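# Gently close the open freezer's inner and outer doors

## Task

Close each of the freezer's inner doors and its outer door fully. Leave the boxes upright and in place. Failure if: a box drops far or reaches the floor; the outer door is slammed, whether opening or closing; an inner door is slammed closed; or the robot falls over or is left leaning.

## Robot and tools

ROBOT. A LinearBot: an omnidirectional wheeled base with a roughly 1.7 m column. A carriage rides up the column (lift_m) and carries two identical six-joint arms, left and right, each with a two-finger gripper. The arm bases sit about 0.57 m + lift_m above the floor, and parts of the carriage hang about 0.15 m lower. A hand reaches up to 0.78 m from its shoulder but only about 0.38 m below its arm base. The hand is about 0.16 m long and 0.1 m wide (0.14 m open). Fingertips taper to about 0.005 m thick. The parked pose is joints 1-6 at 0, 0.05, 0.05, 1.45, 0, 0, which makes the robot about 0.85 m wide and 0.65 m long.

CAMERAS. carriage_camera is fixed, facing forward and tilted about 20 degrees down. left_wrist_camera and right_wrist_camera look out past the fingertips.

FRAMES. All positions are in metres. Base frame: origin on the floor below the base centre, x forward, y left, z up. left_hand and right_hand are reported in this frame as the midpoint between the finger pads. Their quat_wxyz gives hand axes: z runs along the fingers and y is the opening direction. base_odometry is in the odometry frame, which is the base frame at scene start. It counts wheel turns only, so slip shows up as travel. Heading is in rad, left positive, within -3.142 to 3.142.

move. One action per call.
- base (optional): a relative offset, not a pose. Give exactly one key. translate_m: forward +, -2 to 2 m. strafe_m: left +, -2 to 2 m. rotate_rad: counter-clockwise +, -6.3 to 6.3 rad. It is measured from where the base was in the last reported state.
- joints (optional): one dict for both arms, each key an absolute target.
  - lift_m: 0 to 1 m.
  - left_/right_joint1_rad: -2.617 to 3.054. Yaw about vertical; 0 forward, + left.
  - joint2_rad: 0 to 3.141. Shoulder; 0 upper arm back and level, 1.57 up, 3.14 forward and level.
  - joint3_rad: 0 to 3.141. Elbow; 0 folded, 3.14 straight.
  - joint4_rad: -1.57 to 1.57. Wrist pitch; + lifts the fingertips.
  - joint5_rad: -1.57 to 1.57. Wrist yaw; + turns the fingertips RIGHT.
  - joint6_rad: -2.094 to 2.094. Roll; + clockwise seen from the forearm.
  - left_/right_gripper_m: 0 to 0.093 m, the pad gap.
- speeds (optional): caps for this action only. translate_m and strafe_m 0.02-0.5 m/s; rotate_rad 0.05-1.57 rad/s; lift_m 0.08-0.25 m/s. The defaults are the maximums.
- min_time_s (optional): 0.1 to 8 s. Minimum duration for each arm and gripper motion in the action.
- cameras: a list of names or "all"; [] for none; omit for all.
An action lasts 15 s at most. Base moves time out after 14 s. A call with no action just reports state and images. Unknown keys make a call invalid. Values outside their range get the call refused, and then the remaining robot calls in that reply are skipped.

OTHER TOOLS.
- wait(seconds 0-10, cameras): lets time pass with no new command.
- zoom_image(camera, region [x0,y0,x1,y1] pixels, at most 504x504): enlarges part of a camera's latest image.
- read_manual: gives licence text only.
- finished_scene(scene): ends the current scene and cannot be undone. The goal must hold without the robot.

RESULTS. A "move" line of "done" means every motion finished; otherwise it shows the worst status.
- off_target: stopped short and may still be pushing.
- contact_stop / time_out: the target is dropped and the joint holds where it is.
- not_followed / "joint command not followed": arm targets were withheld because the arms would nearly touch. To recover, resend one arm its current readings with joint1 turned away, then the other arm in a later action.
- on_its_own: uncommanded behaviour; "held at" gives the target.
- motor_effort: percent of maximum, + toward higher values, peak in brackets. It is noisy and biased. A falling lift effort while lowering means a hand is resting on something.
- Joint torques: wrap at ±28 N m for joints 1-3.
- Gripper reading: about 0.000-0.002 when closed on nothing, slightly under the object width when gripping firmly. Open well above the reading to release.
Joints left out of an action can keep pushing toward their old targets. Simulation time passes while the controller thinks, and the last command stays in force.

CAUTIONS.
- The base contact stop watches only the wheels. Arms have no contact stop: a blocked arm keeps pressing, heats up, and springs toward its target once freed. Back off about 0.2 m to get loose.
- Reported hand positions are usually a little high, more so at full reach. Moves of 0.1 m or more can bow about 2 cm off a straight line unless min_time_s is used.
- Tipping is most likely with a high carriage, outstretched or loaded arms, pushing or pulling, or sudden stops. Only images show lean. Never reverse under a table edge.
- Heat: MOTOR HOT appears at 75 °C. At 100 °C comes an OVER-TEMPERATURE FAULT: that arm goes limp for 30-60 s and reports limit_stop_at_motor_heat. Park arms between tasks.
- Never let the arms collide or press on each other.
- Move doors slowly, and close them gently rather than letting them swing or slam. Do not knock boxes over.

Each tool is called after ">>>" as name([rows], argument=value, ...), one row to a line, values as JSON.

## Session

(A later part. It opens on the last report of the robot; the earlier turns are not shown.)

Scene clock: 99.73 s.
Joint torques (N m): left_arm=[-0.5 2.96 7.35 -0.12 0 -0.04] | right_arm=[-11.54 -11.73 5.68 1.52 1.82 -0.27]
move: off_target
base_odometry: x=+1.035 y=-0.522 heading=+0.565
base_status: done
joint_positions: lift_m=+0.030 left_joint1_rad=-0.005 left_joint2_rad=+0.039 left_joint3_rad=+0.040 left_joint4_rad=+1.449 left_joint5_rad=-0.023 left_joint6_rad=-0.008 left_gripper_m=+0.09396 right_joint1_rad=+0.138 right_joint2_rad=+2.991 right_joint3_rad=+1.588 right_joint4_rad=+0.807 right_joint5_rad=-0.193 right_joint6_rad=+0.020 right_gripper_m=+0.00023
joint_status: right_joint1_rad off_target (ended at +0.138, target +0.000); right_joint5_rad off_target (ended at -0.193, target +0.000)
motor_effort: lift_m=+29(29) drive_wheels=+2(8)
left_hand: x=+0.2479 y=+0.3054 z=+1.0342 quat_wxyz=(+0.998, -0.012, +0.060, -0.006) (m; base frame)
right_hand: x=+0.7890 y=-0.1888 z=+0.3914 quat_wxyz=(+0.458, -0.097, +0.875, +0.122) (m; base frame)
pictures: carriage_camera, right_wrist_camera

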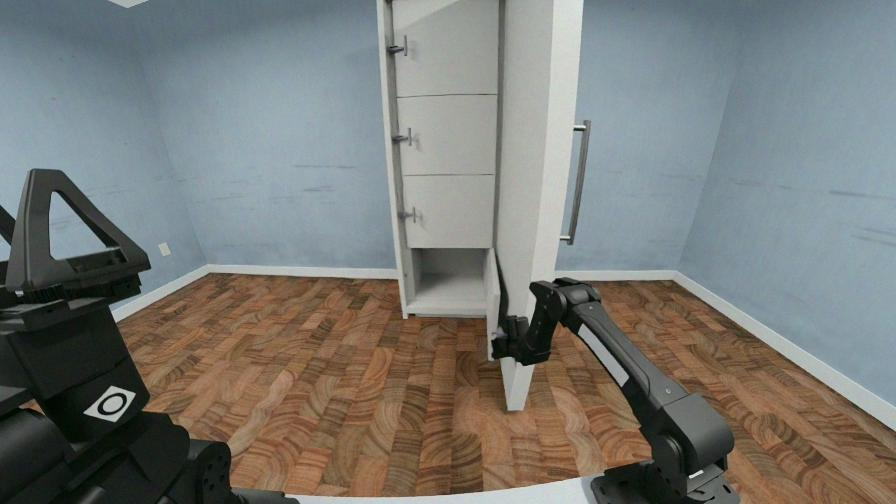

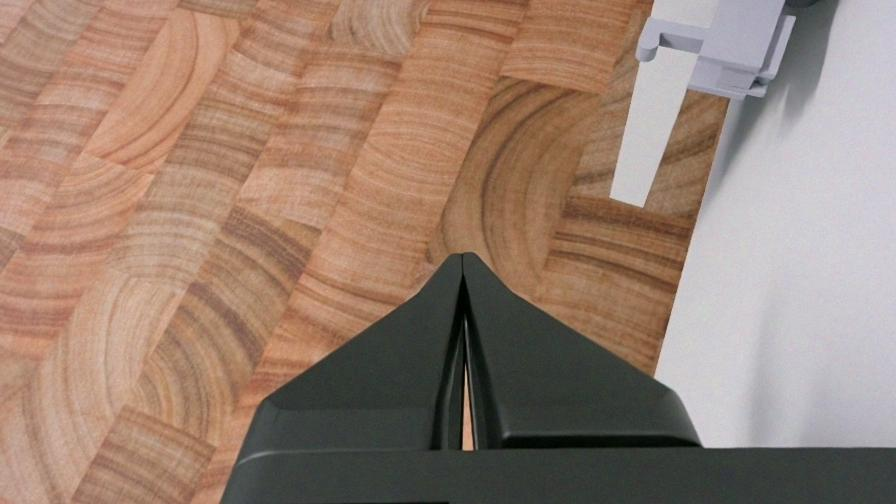

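>>> move(base={"strafe_m": 0.06}, joints={"right_joint1_rad": 0, "right_joint5_rad": 0.5}, cameras=["carriage_camera","right_wrist_camera"])

>>> zoom_image(camera="carriage_camera", region=[440, 220, 640, 440])

Scene clock: 107.80 s.
Joint torques (N m): left_arm=[-0.4 2.86 7.38 -0.11 0.02 -0.03] | right_arm=[-8.85 -11.92 5.2 1.59 1.71 0.07]
move: off_target
base_odometry: x=+1.003 y=-0.472 heading=+0.565
base_status: done
joint_positions: lift_m=+0.030 left_joint1_rad=-0.005 left_joint2_rad=+0.039 left_joint3_rad=+0.040 left_joint4_rad=+1.449 left_joint5_rad=-0.023 left_joint6_rad=-0.008 left_gripper_m=+0.09396 right_joint1_rad=+0.105 right_joint2_rad=+2.994 right_joint3_rad=+1.592 right_joint4_rad=+0.801 right_joint5_rad=+0.336 right_joint6_rad=-0.014 right_gripper_m=+0.00024
joint_status: right_joint1_rad off_target (ended at +0.105, target +0.000); right_joint5_rad off_target (ended at +0.336, target +0.500)
motor_effort: lift_m=+29(29) drive_wheels=+2(8)
left_hand: x=+0.2479 y=+0.3054 z=+1.0342 quat_wxyz=(+0.998, -0.012, +0.060, -0.006) (m; base frame)
right_hand: x=+0.7964 y=-0.2975 z=+0.3936 quat_wxyz=(+0.466, +0.026, +0.875, -0.127) (m; base frame)
pictures: carriage_camera, right_wrist_camera

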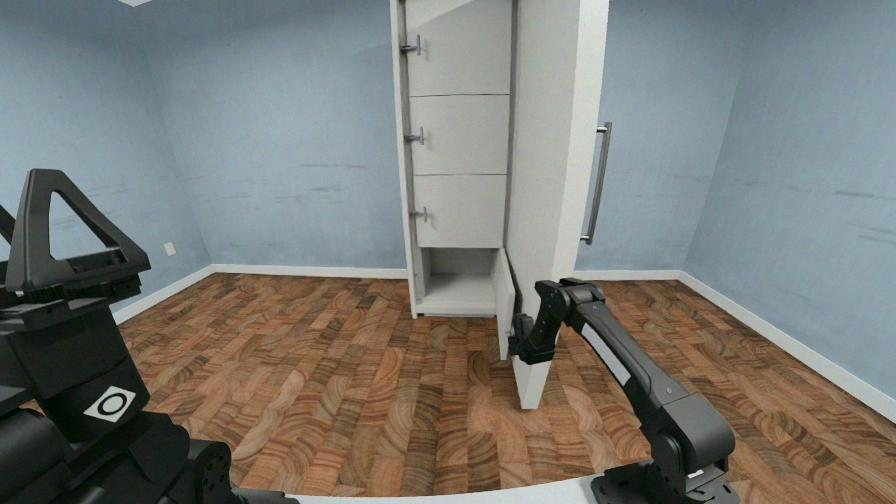

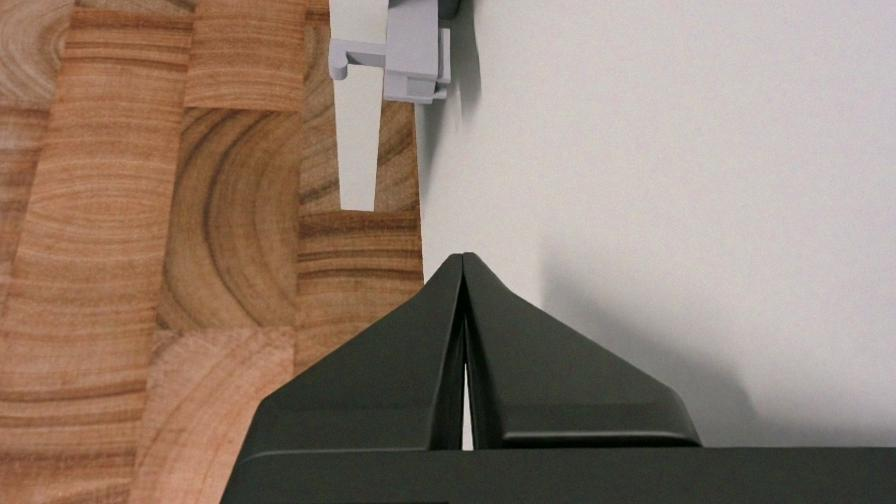

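Scaled by 2.291.

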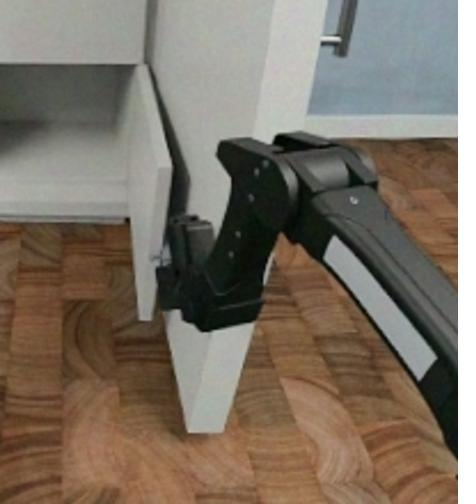

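>>> move(base={"translate_m": 0.1}, speeds={"translate_m": 0.05}, joints={"right_joint5_rad": 0.35, "right_joint1_rad": 0.08}, cameras=["carriage_camera","right_wrist_camera"])

>>> zoom_image(camera="carriage_camera", region=[440, 220, 640, 440])

Scene clock: 112.07 s.
Joint torques (N m): left_arm=[-0.44 2.92 7.36 -0.11 0.01 -0.03] | right_arm=[-5.34 -16.21 11.22 3.83 -0.13 -1.23]
move: off_target
base_odometry: x=+1.088 y=-0.418 heading=+0.565
base_status: done
joint_positions: lift_m=+0.030 left_joint1_rad=-0.005 left_joint2_rad=+0.039 left_joint3_rad=+0.040 left_joint4_rad=+1.449 left_joint5_rad=-0.023 left_joint6_rad=-0.008 left_gripper_m=+0.09396 right_joint1_rad=+0.141 right_joint2_rad=+3.054 right_joint3_rad=+1.512 right_joint4_rad=+0.507 right_joint5_rad=+0.388 right_joint6_rad=+0.104 right_gripper_m=+0.00024
joint_status: right_joint1_rad off_target (ended at +0.142, target +0.080); right_joint5_rad off_target (ended at +0.389, target +0.350)
motor_effort: lift_m=+29(29) drive_wheels=+4(7)
left_hand: x=+0.2479 y=+0.3054 z=+1.0342 quat_wxyz=(+0.998, -0.012, +0.060, -0.006) (m; base frame)
right_hand: x=+0.6908 y=-0.2999 z=+0.2993 quat_wxyz=(+0.281, +0.033, +0.947, -0.153) (m; base frame)
pictures: carriage_camera, right_wrist_camera

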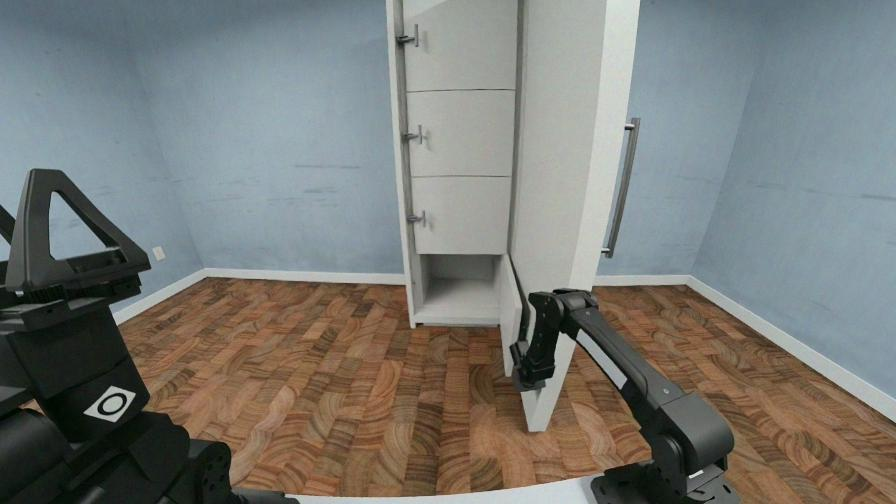

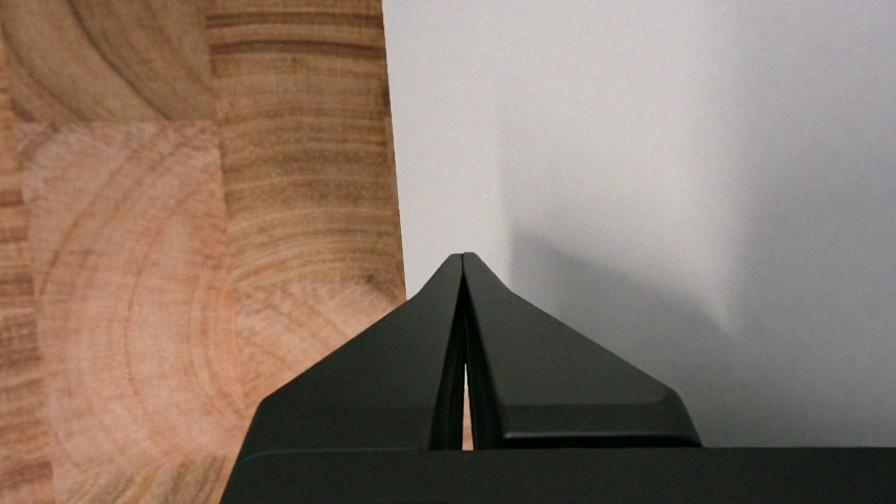

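Scaled by 2.291.

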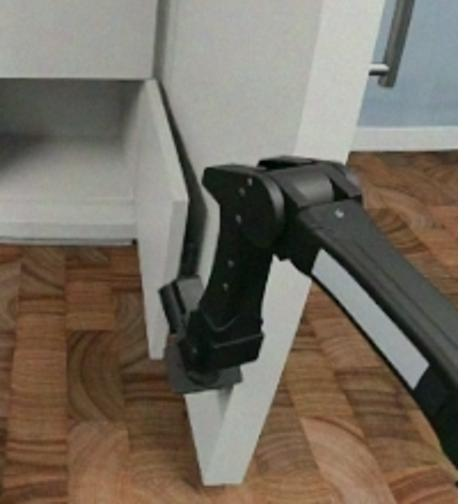

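>>> move(base={"translate_m": -0.17}, speeds={"translate_m": 0.15}, cameras=[])

>>> move(base={"strafe_m": 0.03}, joints={"right_joint1_rad": 0, "right_joint2_rad": 3.0, "right_joint3_rad": 1.6, "right_joint4_rad": 0.85, "right_joint5_rad": 0, "right_joint6_rad": 0, "right_gripper_m": 0.093}, cameras=["carriage_camera","right_wrist_camera"])

Scene clock: 120.47 s.
move: done
base_status: done
on_its_own: right_joint1_rad moved -0.061 to your old target +0.080; right_joint5_rad moved -0.050 to your old target +0.350
motor_effort: lift_m=+29(29) drive_wheels=-3(10)
pictures: none

Scene clock: 121.60 s.
Joint torques (N m): left_arm=[-0.44 2.95 7.45 -0.11 0.01 -0.04] | right_arm=[-0.88 -15.97 5.04 1.83 -0.2 -0.09]
move: off_target
base_odometry: x=+0.928 y=-0.485 heading=+0.565
base_status: done
joint_positions: lift_m=+0.030 left_joint1_rad=-0.005 left_joint2_rad=+0.039 left_joint3_rad=+0.040 left_joint4_rad=+1.448 left_joint5_rad=-0.023 left_joint6_rad=-0.008 left_gripper_m=+0.09396 right_joint1_rad=+0.005 right_joint2_rad=+3.038 right_joint3_rad=+1.591 right_joint4_rad=+0.815 right_joint5_rad=+0.036 right_joint6_rad=+0.003 right_gripper_m=+0.09287
joint_status: right_joint5_rad off_target (ended at +0.036, target +0.000); the others done
motor_effort: lift_m=+29(29) drive_wheels=-4(6)
left_hand: x=+0.2480 y=+0.3054 z=+1.0342 quat_wxyz=(+0.998, -0.012, +0.061, -0.006) (m; base frame)
right_hand: x=+0.7879 y=-0.3048 z=+0.3661 quat_wxyz=(+0.452, +0.007, +0.892, -0.014) (m; base frame)
pictures: carriage_camera, right_wrist_camera

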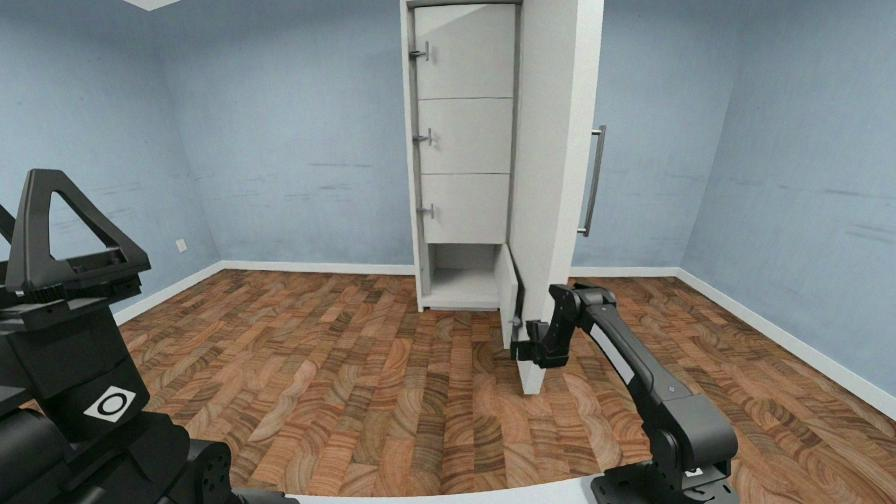

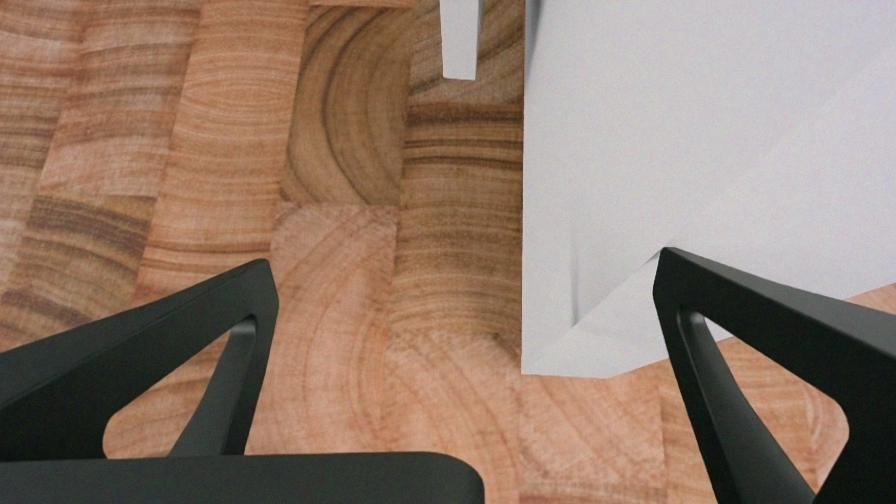

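>>> move(joints={"right_gripper_m": 0.065, "right_joint5_rad": 0}, cameras=[])

>>> move(base={"translate_m": 0.1}, speeds={"translate_m": 0.06}, cameras=["carriage_camera","right_wrist_camera"])

Scene clock: 123.97 s.
move: done
joint_status: all done
motor_effort: lift_m=+29(29) drive_wheels=-4(4)
pictures: none

Scene clock: 126.17 s.
Joint torques (N m): left_arm=[-0.51 2.85 7.46 -0.09 0 -0.03] | right_arm=[-0.76 -15.88 5.08 1.69 0.09 -0.1]
move: done
base_odometry: x=+1.012 y=-0.431 heading=+0.566
base_status: done
joint_positions: lift_m=+0.030 left_joint1_rad=-0.005 left_joint2_rad=+0.039 left_joint3_rad=+0.040 left_joint4_rad=+1.448 left_joint5_rad=-0.023 left_joint6_rad=-0.008 left_gripper_m=+0.09396 right_joint1_rad=+0.002 right_joint2_rad=+3.038 right_joint3_rad=+1.591 right_joint4_rad=+0.833 right_joint5_rad=+0.009 right_joint6_rad=+0.003 right_gripper_m=+0.06513
motor_effort: lift_m=+29(29) drive_wheels=-6(10)
left_hand: x=+0.2480 y=+0.3054 z=+1.0342 quat_wxyz=(+0.998, -0.012, +0.061, -0.006) (m; base frame)
right_hand: x=+0.7905 y=-0.3018 z=+0.3696 quat_wxyz=(+0.460, +0.003, +0.888, -0.003) (m; base frame)
pictures: carriage_camera, right_wrist_camera

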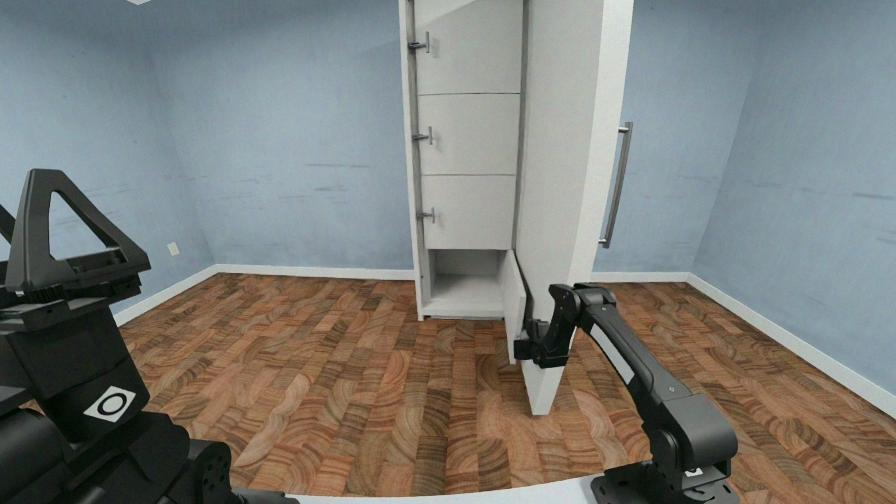

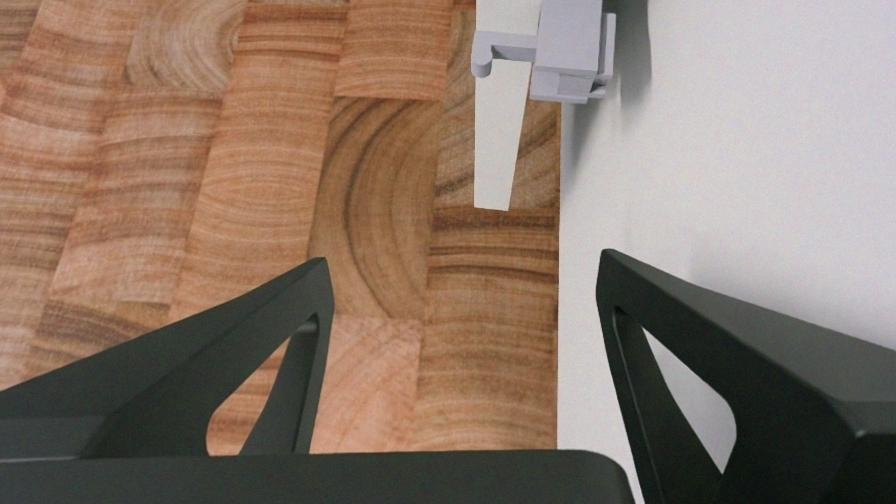

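>>> move(base={"strafe_m": -0.01}, speeds={"strafe_m": 0.05}, joints={"lift_m": 0.045}, cameras=[])

>>> move(base={"translate_m": 0.07}, speeds={"translate_m": 0.05}, cameras=["carriage_camera","right_wrist_camera"])

Scene clock: 129.53 s.
move: done
base_status: done
joint_status: all done
motor_effort: lift_m=+30(36) drive_wheels=+2(8)
pictures: none

Scene clock: 131.43 s.
Joint torques (N m): left_arm=[-0.46 2.88 7.35 -0.11 -0.01 -0.03] | right_arm=[-0.76 -15.1 4.98 1.68 0.12 -0.11]
move: done
base_odometry: x=+1.077 y=-0.402 heading=+0.565
base_status: done
joint_positions: lift_m=+0.045 left_joint1_rad=-0.005 left_joint2_rad=+0.039 left_joint3_rad=+0.040 left_joint4_rad=+1.448 left_joint5_rad=-0.023 left_joint6_rad=-0.008 left_gripper_m=+0.09396 right_joint1_rad=+0.005 right_joint2_rad=+3.029 right_joint3_rad=+1.591 right_joint4_rad=+0.839 right_joint5_rad=-0.004 right_joint6_rad=+0.005 right_gripper_m=+0.06511
motor_effort: lift_m=+30(30) drive_wheels=-7(10)
left_hand: x=+0.2480 y=+0.3054 z=+1.0491 quat_wxyz=(+0.998, -0.012, +0.061, -0.006) (m; base frame)
right_hand: x=+0.7943 y=-0.2982 z=+0.3905 quat_wxyz=(+0.467, -0.001, +0.884, +0.004) (m; base frame)
pictures: carriage_camera, right_wrist_camera

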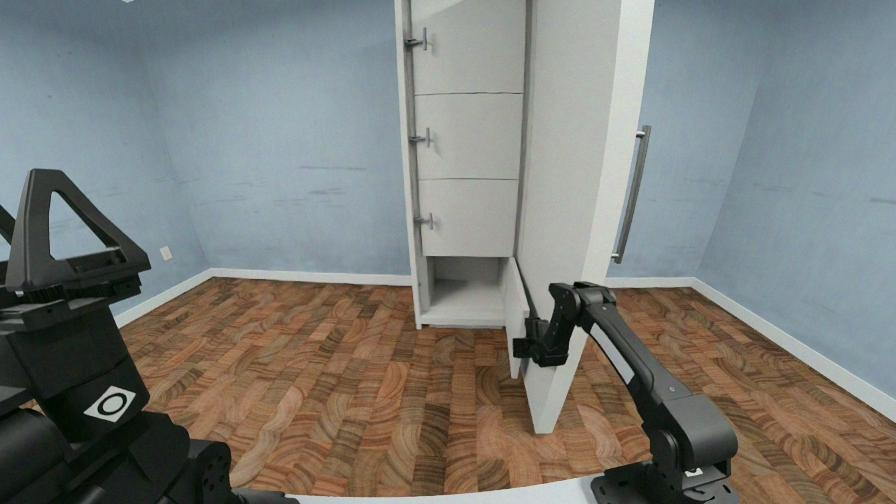

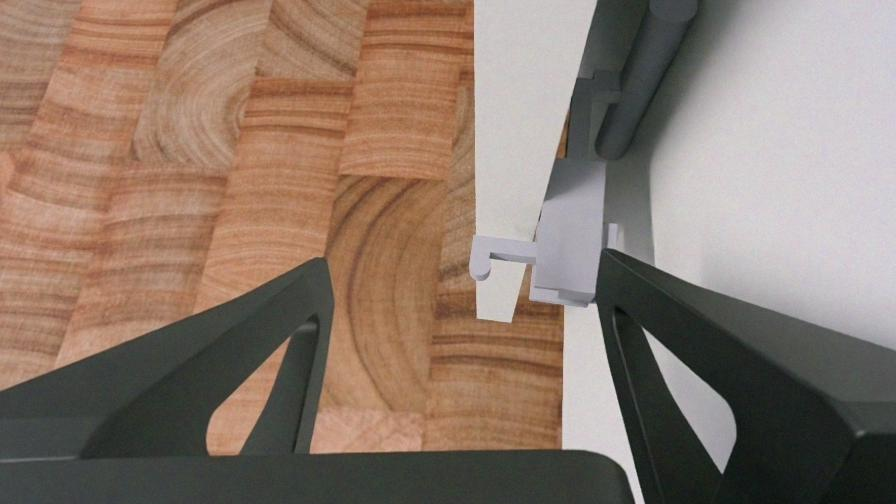

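>>> move(base={"strafe_m": -0.02}, speeds={"strafe_m": 0.05}, cameras=[])

>>> move(base={"translate_m": 0.04}, speeds={"translate_m": 0.05}, cameras=["carriage_camera","right_wrist_camera"])

>>> zoom_image(camera="carriage_camera", region=[440, 220, 640, 440])

Scene clock: 133.97 s.
move: done
base_status: done
motor_effort: lift_m=+30(30) drive_wheels=+2(8)
pictures: none

Scene clock: 135.30 s.
Joint torques (N m): left_arm=[-0.38 2.84 7.39 -0.11 -0.01 -0.04] | right_arm=[-5.79 -14.89 7.47 1.68 0.22 0.04]
move: contact_stop
base_odometry: x=+1.107 y=-0.406 heading=+0.564
base_status: translate_m contact_stop (by the wheels' count: +0.023 of +0.040)
joint_positions: lift_m=+0.045 left_joint1_rad=-0.005 left_joint2_rad=+0.039 left_joint3_rad=+0.040 left_joint4_rad=+1.448 left_joint5_rad=-0.023 left_joint6_rad=-0.008 left_gripper_m=+0.09396 right_joint1_rad=+0.068 right_joint2_rad=+3.027 right_joint3_rad=+1.565 right_joint4_rad=+0.842 right_joint5_rad=-0.010 right_joint6_rad=+0.007 right_gripper_m=+0.06509
motor_effort: lift_m=+30(30) drive_wheels=+17(78)
left_hand: x=+0.2481 y=+0.3053 z=+1.0491 quat_wxyz=(+0.998, -0.011, +0.061, -0.006) (m; base frame)
right_hand: x=+0.7846 y=-0.2614 z=+0.3852 quat_wxyz=(+0.458, -0.029, +0.888, +0.021) (m; base frame)
pictures: carriage_camera, right_wrist_camera

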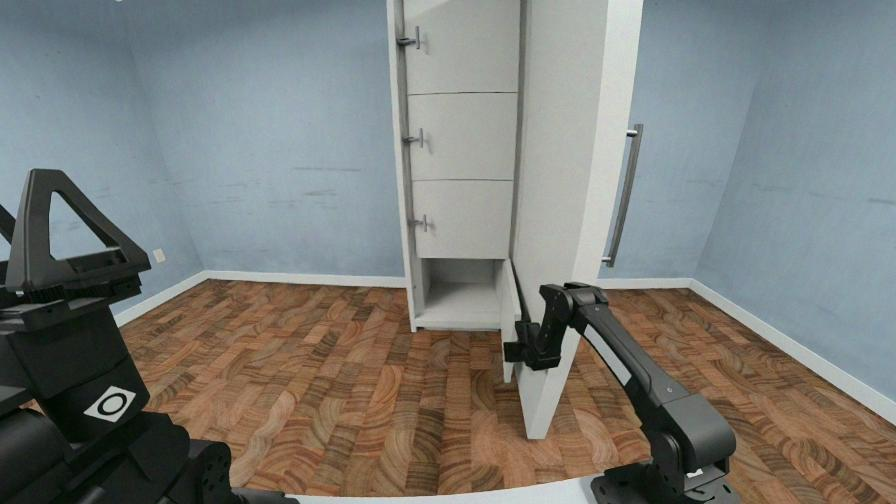

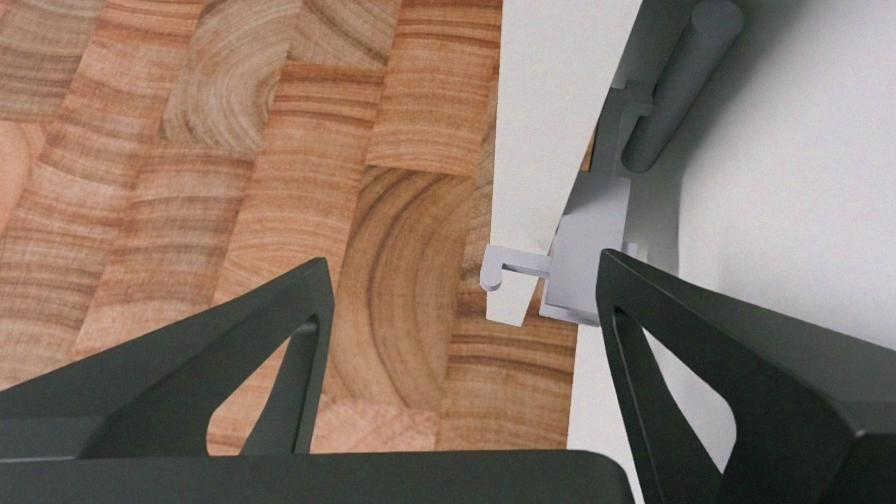

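Scaled by 2.291.

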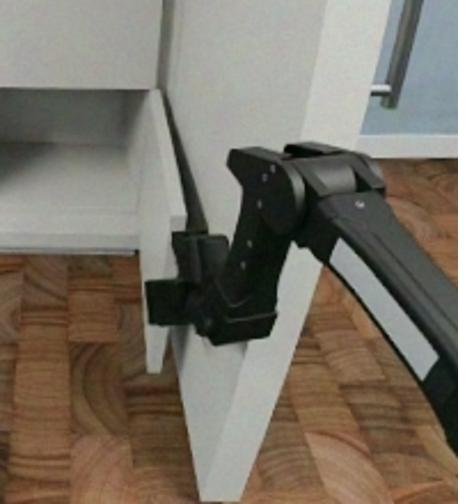

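>>> move(base={"translate_m": -0.14}, speeds={"translate_m": 0.1}, cameras=[])

>>> move(joints={"right_joint1_rad": 0, "right_joint5_rad": 0.1, "right_joint6_rad": -1.57, "right_gripper_m": 0}, cameras=["carriage_camera","right_wrist_camera"])

>>> zoom_image(camera="carriage_camera", region=[440, 220, 640, 440])

Scene clock: 146.03 s.
move: done
base_status: done
motor_effort: lift_m=+30(30) drive_wheels=-3(15)
pictures: none

Scene clock: 148.00 s.
Joint torques (N m): left_arm=[-0.39 2.86 7.42 -0.1 0 -0.04] | right_arm=[-2.17 -15.08 7.2 2.45 0.35 -0.43]
move: off_target
base_odometry: x=+0.989 y=-0.481 heading=+0.564
joint_positions: lift_m=+0.045 left_joint1_rad=-0.005 left_joint2_rad=+0.039 left_joint3_rad=+0.040 left_joint4_rad=+1.447 left_joint5_rad=-0.023 left_joint6_rad=-0.008 left_gripper_m=+0.09396 right_joint1_rad=+0.019 right_joint2_rad=+3.033 right_joint3_rad=+1.566 right_joint4_rad=+0.741 right_joint5_rad=+0.070 right_joint6_rad=-1.528 right_gripper_m=+0.00024
joint_status: right_joint5_rad off_target (ended at +0.070, target +0.100); right_joint6_rad off_target (ended at -1.528, target -1.570); the others done
motor_effort: lift_m=+30(30) drive_wheels=-4(4)
left_hand: x=+0.2482 y=+0.3053 z=+1.0491 quat_wxyz=(+0.998, -0.011, +0.061, -0.006) (m; base frame)
right_hand: x=+0.7683 y=-0.3029 z=+0.3628 quat_wxyz=(+0.277, -0.627, +0.662, -0.304) (m; base frame)
pictures: carriage_camera, right_wrist_camera

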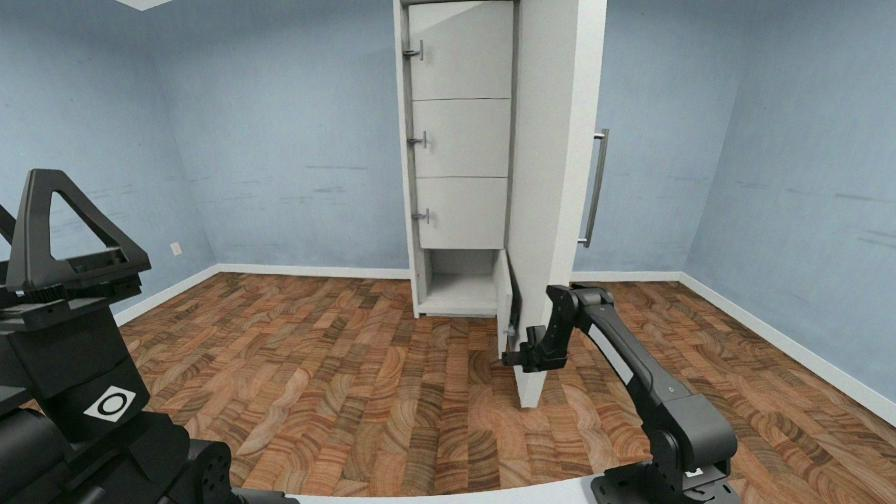

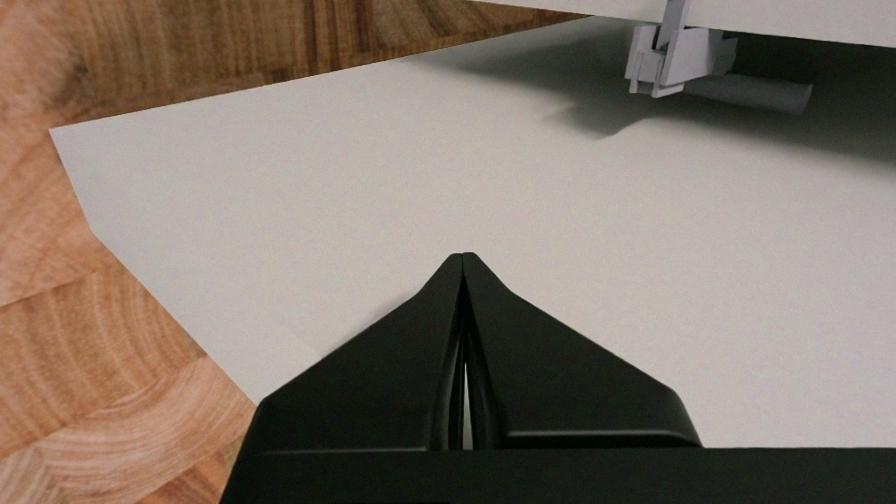

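Scaled by 2.291.

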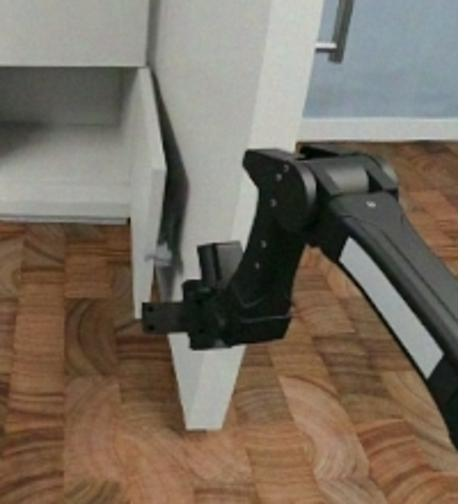

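>>> move(joints={"lift_m": 0.11, "right_joint5_rad": 0.0, "right_joint4_rad": 0.9}, cameras=[])

>>> move(base={"translate_m": 0.13}, speeds={"translate_m": 0.06}, cameras=["carriage_camera","right_wrist_camera"])

>>> zoom_image(camera="carriage_camera", region=[440, 220, 640, 440])

Scene clock: 152.17 s.
move: off_target
joint_status: right_joint4_rad off_target (ended at +0.761, target +0.900); the others done
motor_effort: lift_m=+30(38) drive_wheels=-6(6)
pictures: none

Scene clock: 154.87 s.
Joint torques (N m): left_arm=[-0.46 2.85 7.42 -0.1 -0.01 -0.05] | right_arm=[-1.69 -20.93 16.87 5.52 -0.19 -1.17]
move: done
base_odometry: x=+1.098 y=-0.412 heading=+0.563
base_status: done
joint_positions: lift_m=+0.110 left_joint1_rad=-0.005 left_joint2_rad=+0.039 left_joint3_rad=+0.040 left_joint4_rad=+1.447 left_joint5_rad=-0.023 left_joint6_rad=-0.008 left_gripper_m=+0.09396 right_joint1_rad=+0.018 right_joint2_rad=+3.114 right_joint3_rad=+1.442 right_joint4_rad=+0.371 right_joint5_rad=+0.030 right_joint6_rad=-1.472 right_gripper_m=+0.00024
motor_effort: lift_m=+30(30) drive_wheels=+9(13)
left_hand: x=+0.2482 y=+0.3053 z=+1.1140 quat_wxyz=(+0.998, -0.011, +0.061, -0.006) (m; base frame)
right_hand: x=+0.6021 y=-0.2997 z=+0.3203 quat_wxyz=(+0.091, -0.670, +0.730, -0.101) (m; base frame)
pictures: carriage_camera, right_wrist_camera

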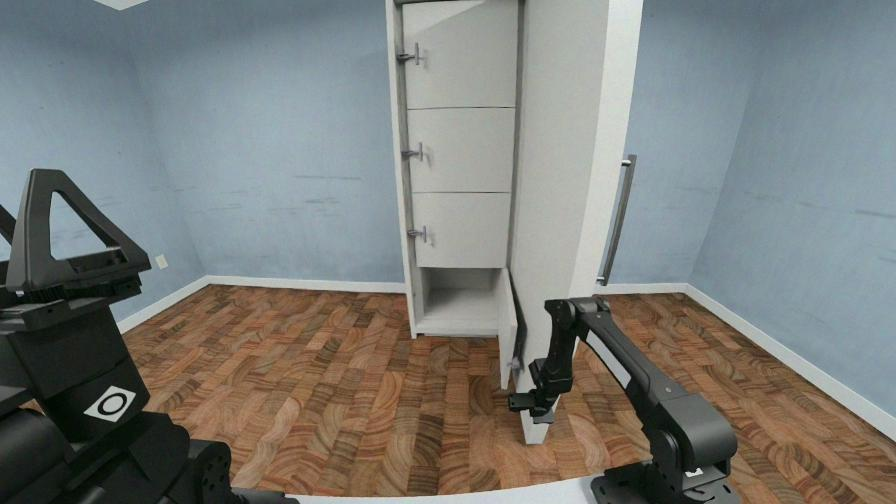

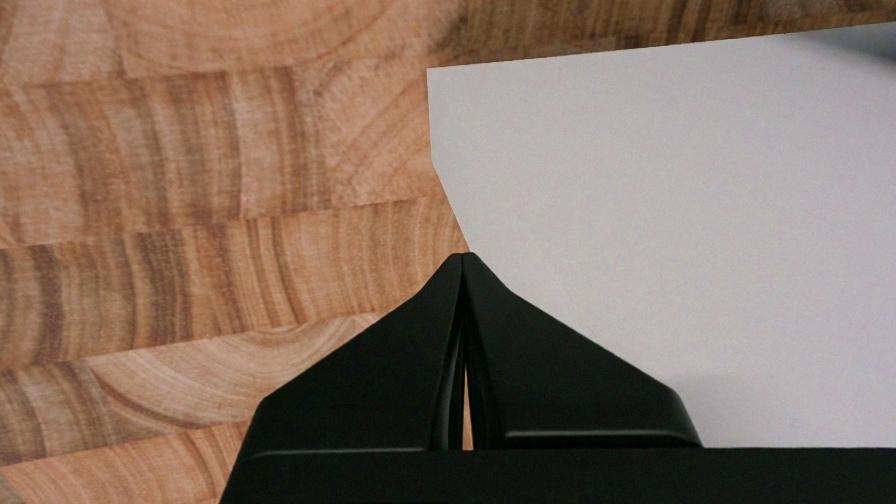

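Scaled by 2.291.

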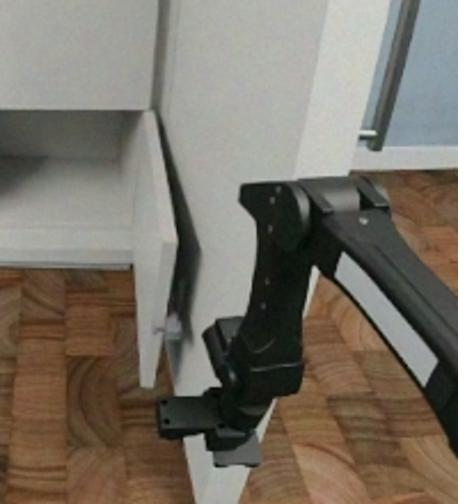

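>>> move(base={"translate_m": -0.12}, cameras=[])

>>> move(joints={"lift_m": 0.2, "right_joint1_rad": 0, "right_joint2_rad": 2.8, "right_joint3_rad": 2.1, "right_joint4_rad": -0.44, "right_joint5_rad": 0, "right_joint6_rad": 0}, min_time_s=2.5, cameras=["carriage_camera","right_wrist_camera"])

>>> move(base={"translate_m": 0.2}, speeds={"translate_m": 0.1}, cameras=["carriage_camera","right_wrist_camera"])

Scene clock: 161.73 s.
move: done
base_status: done
on_its_own: right_joint4_rad moved +0.437 toward your old target +0.900; right_joint6_rad moved -0.081 to your old target -1.570
motor_effort: lift_m=+30(30) drive_wheels=-4(9)
pictures: none

Scene clock: 164.57 s.
move: off_target
joint_status: right_joint1_rad off_target (ended at +0.044, target +0.000); right_joint5_rad off_target (ended at -0.062, target +0.000); the others done
motor_effort: lift_m=+30(38) drive_wheels=-4(5)
pictures: carriage_camera, right_wrist_camera

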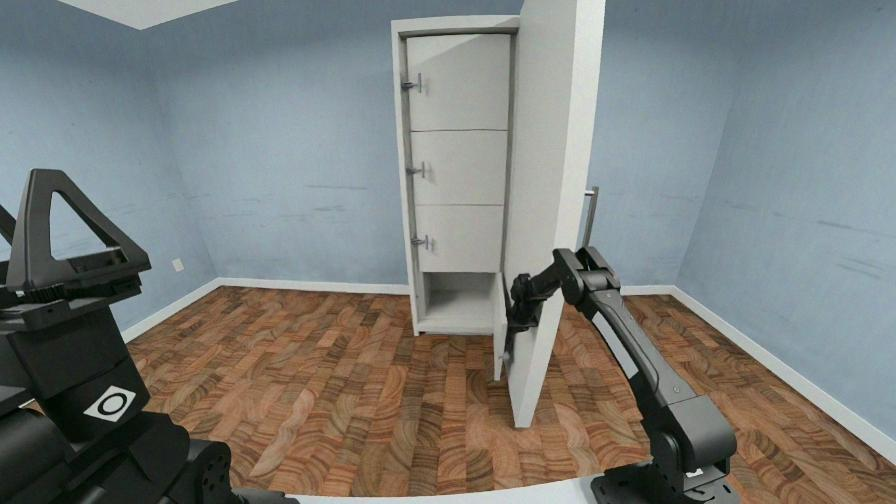

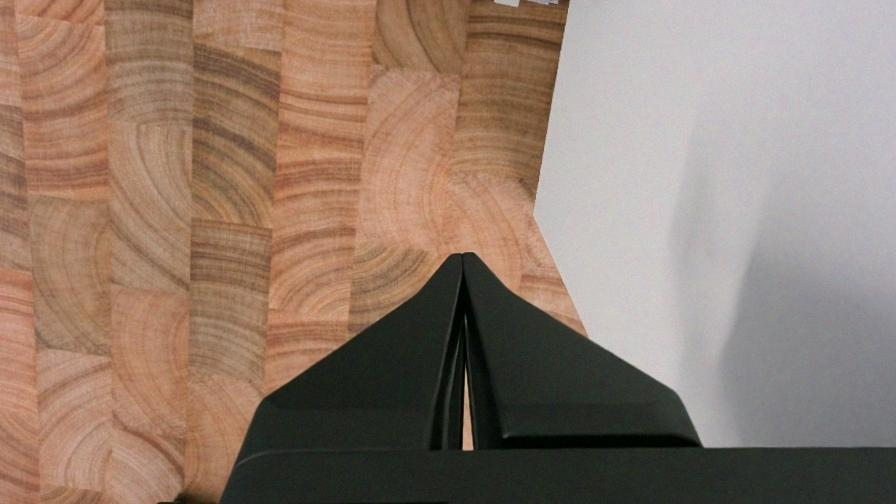

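Scene clock: 167.17 s.
Joint torques (N m): left_arm=[-0.42 2.86 7.47 -0.11 0.01 -0.04] | right_arm=[-4.04 -8.12 3.82 1.1 0.17 -0.12]
move: contact_stop
base_odometry: x=+1.140 y=-0.386 heading=+0.563
base_status: translate_m contact_stop (by the wheels' count: +0.169 of +0.200)
joint_positions: lift_m=+0.200 left_joint1_rad=-0.006 left_joint2_rad=+0.039 left_joint3_rad=+0.039 left_joint4_rad=+1.447 left_joint5_rad=-0.022 left_joint6_rad=-0.008 left_gripper_m=+0.09396 right_joint1_rad=+0.046 right_joint2_rad=+2.733 right_joint3_rad=+2.134 right_joint4_rad=-0.433 right_joint5_rad=-0.010 right_joint6_rad=+0.008 right_gripper_m=+0.00024
on_its_own: right_joint5_rad moved +0.052 to your old target +0.000
motor_effort: lift_m=+31(31) drive_wheels=+7(74)
left_hand: x=+0.2483 y=+0.3052 z=+1.2038 quat_wxyz=(+0.998, -0.011, +0.061, -0.006) (m; base frame)
right_hand: x=+0.8411 y=-0.2709 z=+0.6949 quat_wxyz=(+0.266, -0.020, +0.964, +0.012) (m; base frame)
pictures: carriage_camera, right_wrist_camera

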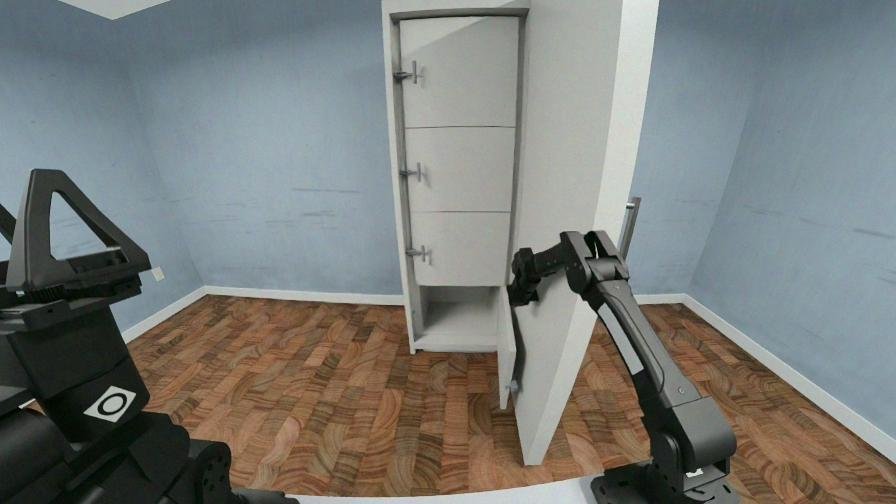

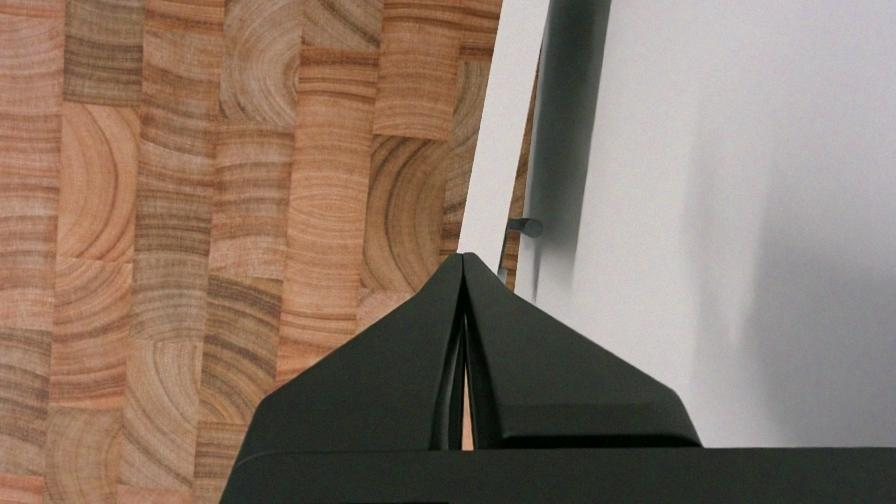

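>>> move(base={"strafe_m": 0.03}, speeds={"strafe_m": 0.05}, cameras=[])

>>> move(base={"translate_m": 0.06}, speeds={"translate_m": 0.05}, joints={"right_joint1_rad": 0.0, "right_joint5_rad": 0.3, "lift_m": 0.1}, cameras=["carriage_camera","right_wrist_camera"])

Scene clock: 172.00 s.
move: done
base_status: done
on_its_own: right_joint1_rad moved -0.042 to your old target +0.000
motor_effort: lift_m=+31(31) drive_wheels=+2(8)
pictures: none

Scene clock: 175.57 s.
Joint torques (N m): left_arm=[-0.29 2.86 7.58 -0.12 -0.01 -0.04] | right_arm=[-2.88 10.66 -0.55 1.44 0.54 -0.04]
move: time_out
base_odometry: x=+1.173 y=-0.330 heading=+0.559
base_status: translate_m time_out (by the wheels' count: +0.058 of +0.060)
joint_positions: lift_m=+0.100 left_joint1_rad=-0.006 left_joint2_rad=+0.039 left_joint3_rad=+0.039 left_joint4_rad=+1.448 left_joint5_rad=-0.022 left_joint6_rad=-0.008 left_gripper_m=+0.09396 right_joint1_rad=+0.030 right_joint2_rad=+2.526 right_joint3_rad=+2.187 right_joint4_rad=-0.441 right_joint5_rad=+0.269 right_joint6_rad=+0.011 right_gripper_m=+0.00024
joint_status: right_joint1_rad off_target (ended at +0.030, target +0.000); right_joint5_rad off_target (ended at +0.269, target +0.300); the others done
motor_effort: lift_m=+28(29) drive_wheels=+16(37)
left_hand: x=+0.2482 y=+0.3052 z=+1.1042 quat_wxyz=(+0.998, -0.011, +0.061, -0.006) (m; base frame)
right_hand: x=+0.8751 y=-0.3276 z=+0.7484 quat_wxyz=(+0.384, +0.043, +0.915, -0.116) (m; base frame)
pictures: carriage_camera, right_wrist_camera

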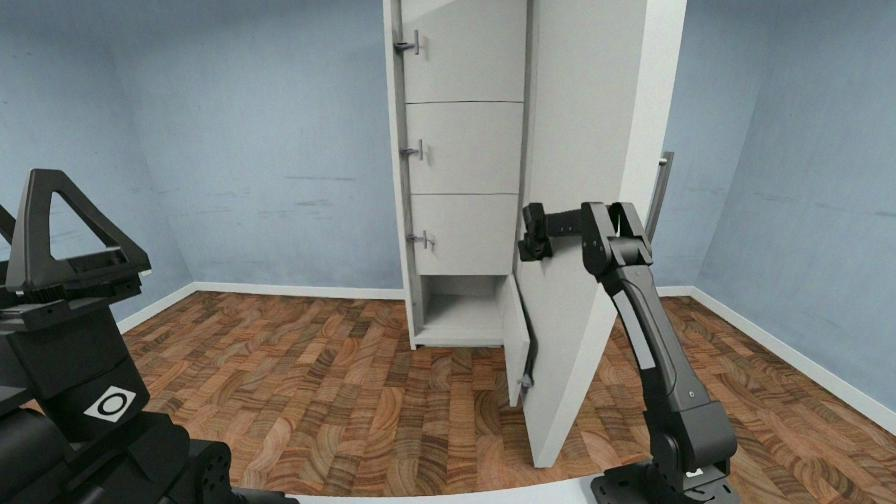

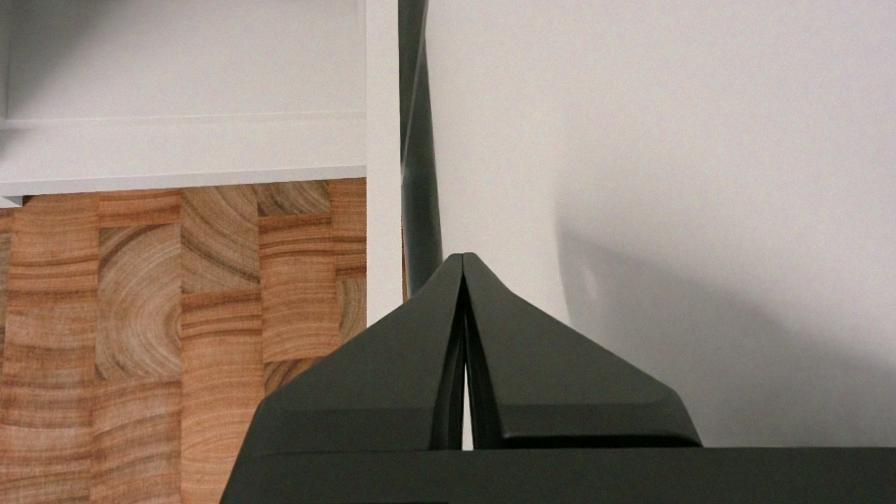

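>>> move(base={"strafe_m": 0.05}, speeds={"strafe_m": 0.05}, joints={"right_joint1_rad": 0.0, "right_joint5_rad": 0.25, "lift_m": 0.16}, cameras=["carriage_camera","right_wrist_camera"])

Scene clock: 179.23 s.
Joint torques (N m): left_arm=[-0.31 2.86 7.38 -0.12 -0.01 -0.03] | right_arm=[-2.13 7.05 1.36 1.43 0.24 -0.15]
move: done
base_odometry: x=+1.147 y=-0.287 heading=+0.559
base_status: done
joint_positions: lift_m=+0.160 left_joint1_rad=-0.006 left_joint2_rad=+0.039 left_joint3_rad=+0.039 left_joint4_rad=+1.449 left_joint5_rad=-0.022 left_joint6_rad=-0.008 left_gripper_m=+0.09396 right_joint1_rad=+0.019 right_joint2_rad=+2.577 right_joint3_rad=+2.163 right_joint4_rad=-0.445 right_joint5_rad=+0.248 right_joint6_rad=+0.010 right_gripper_m=+0.00024
joint_status: all done
motor_effort: lift_m=+29(43) drive_wheels=-9(35)
left_hand: x=+0.2479 y=+0.3052 z=+1.1641 quat_wxyz=(+0.998, -0.011, +0.060, -0.006) (m; base frame)
right_hand: x=+0.8665 y=-0.3314 z=+0.7650 quat_wxyz=(+0.347, +0.039, +0.930, -0.111) (m; base frame)
pictures: carriage_camera, right_wrist_camera

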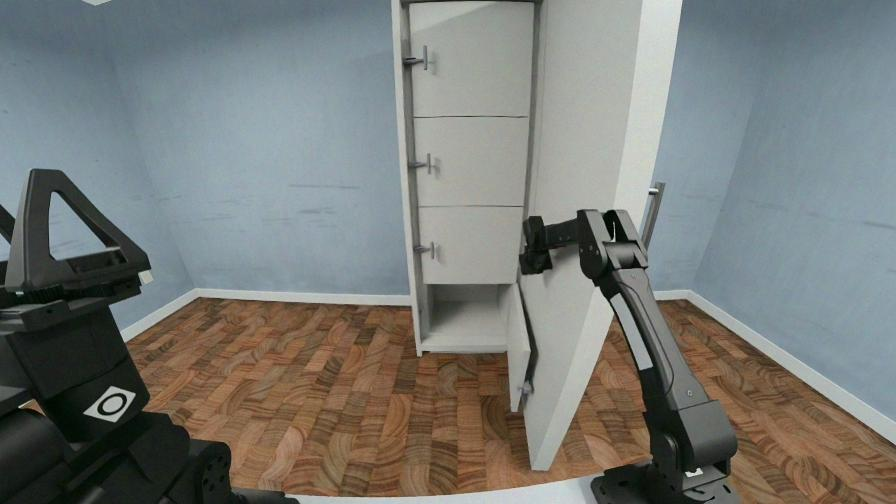

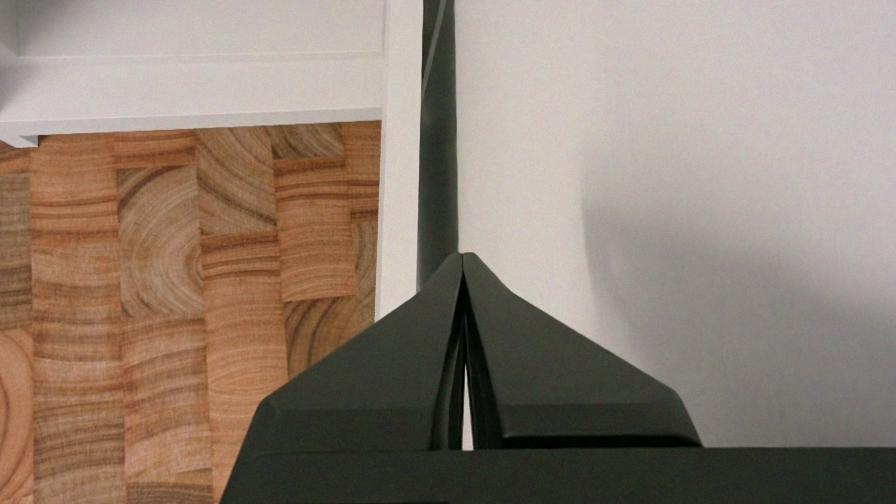

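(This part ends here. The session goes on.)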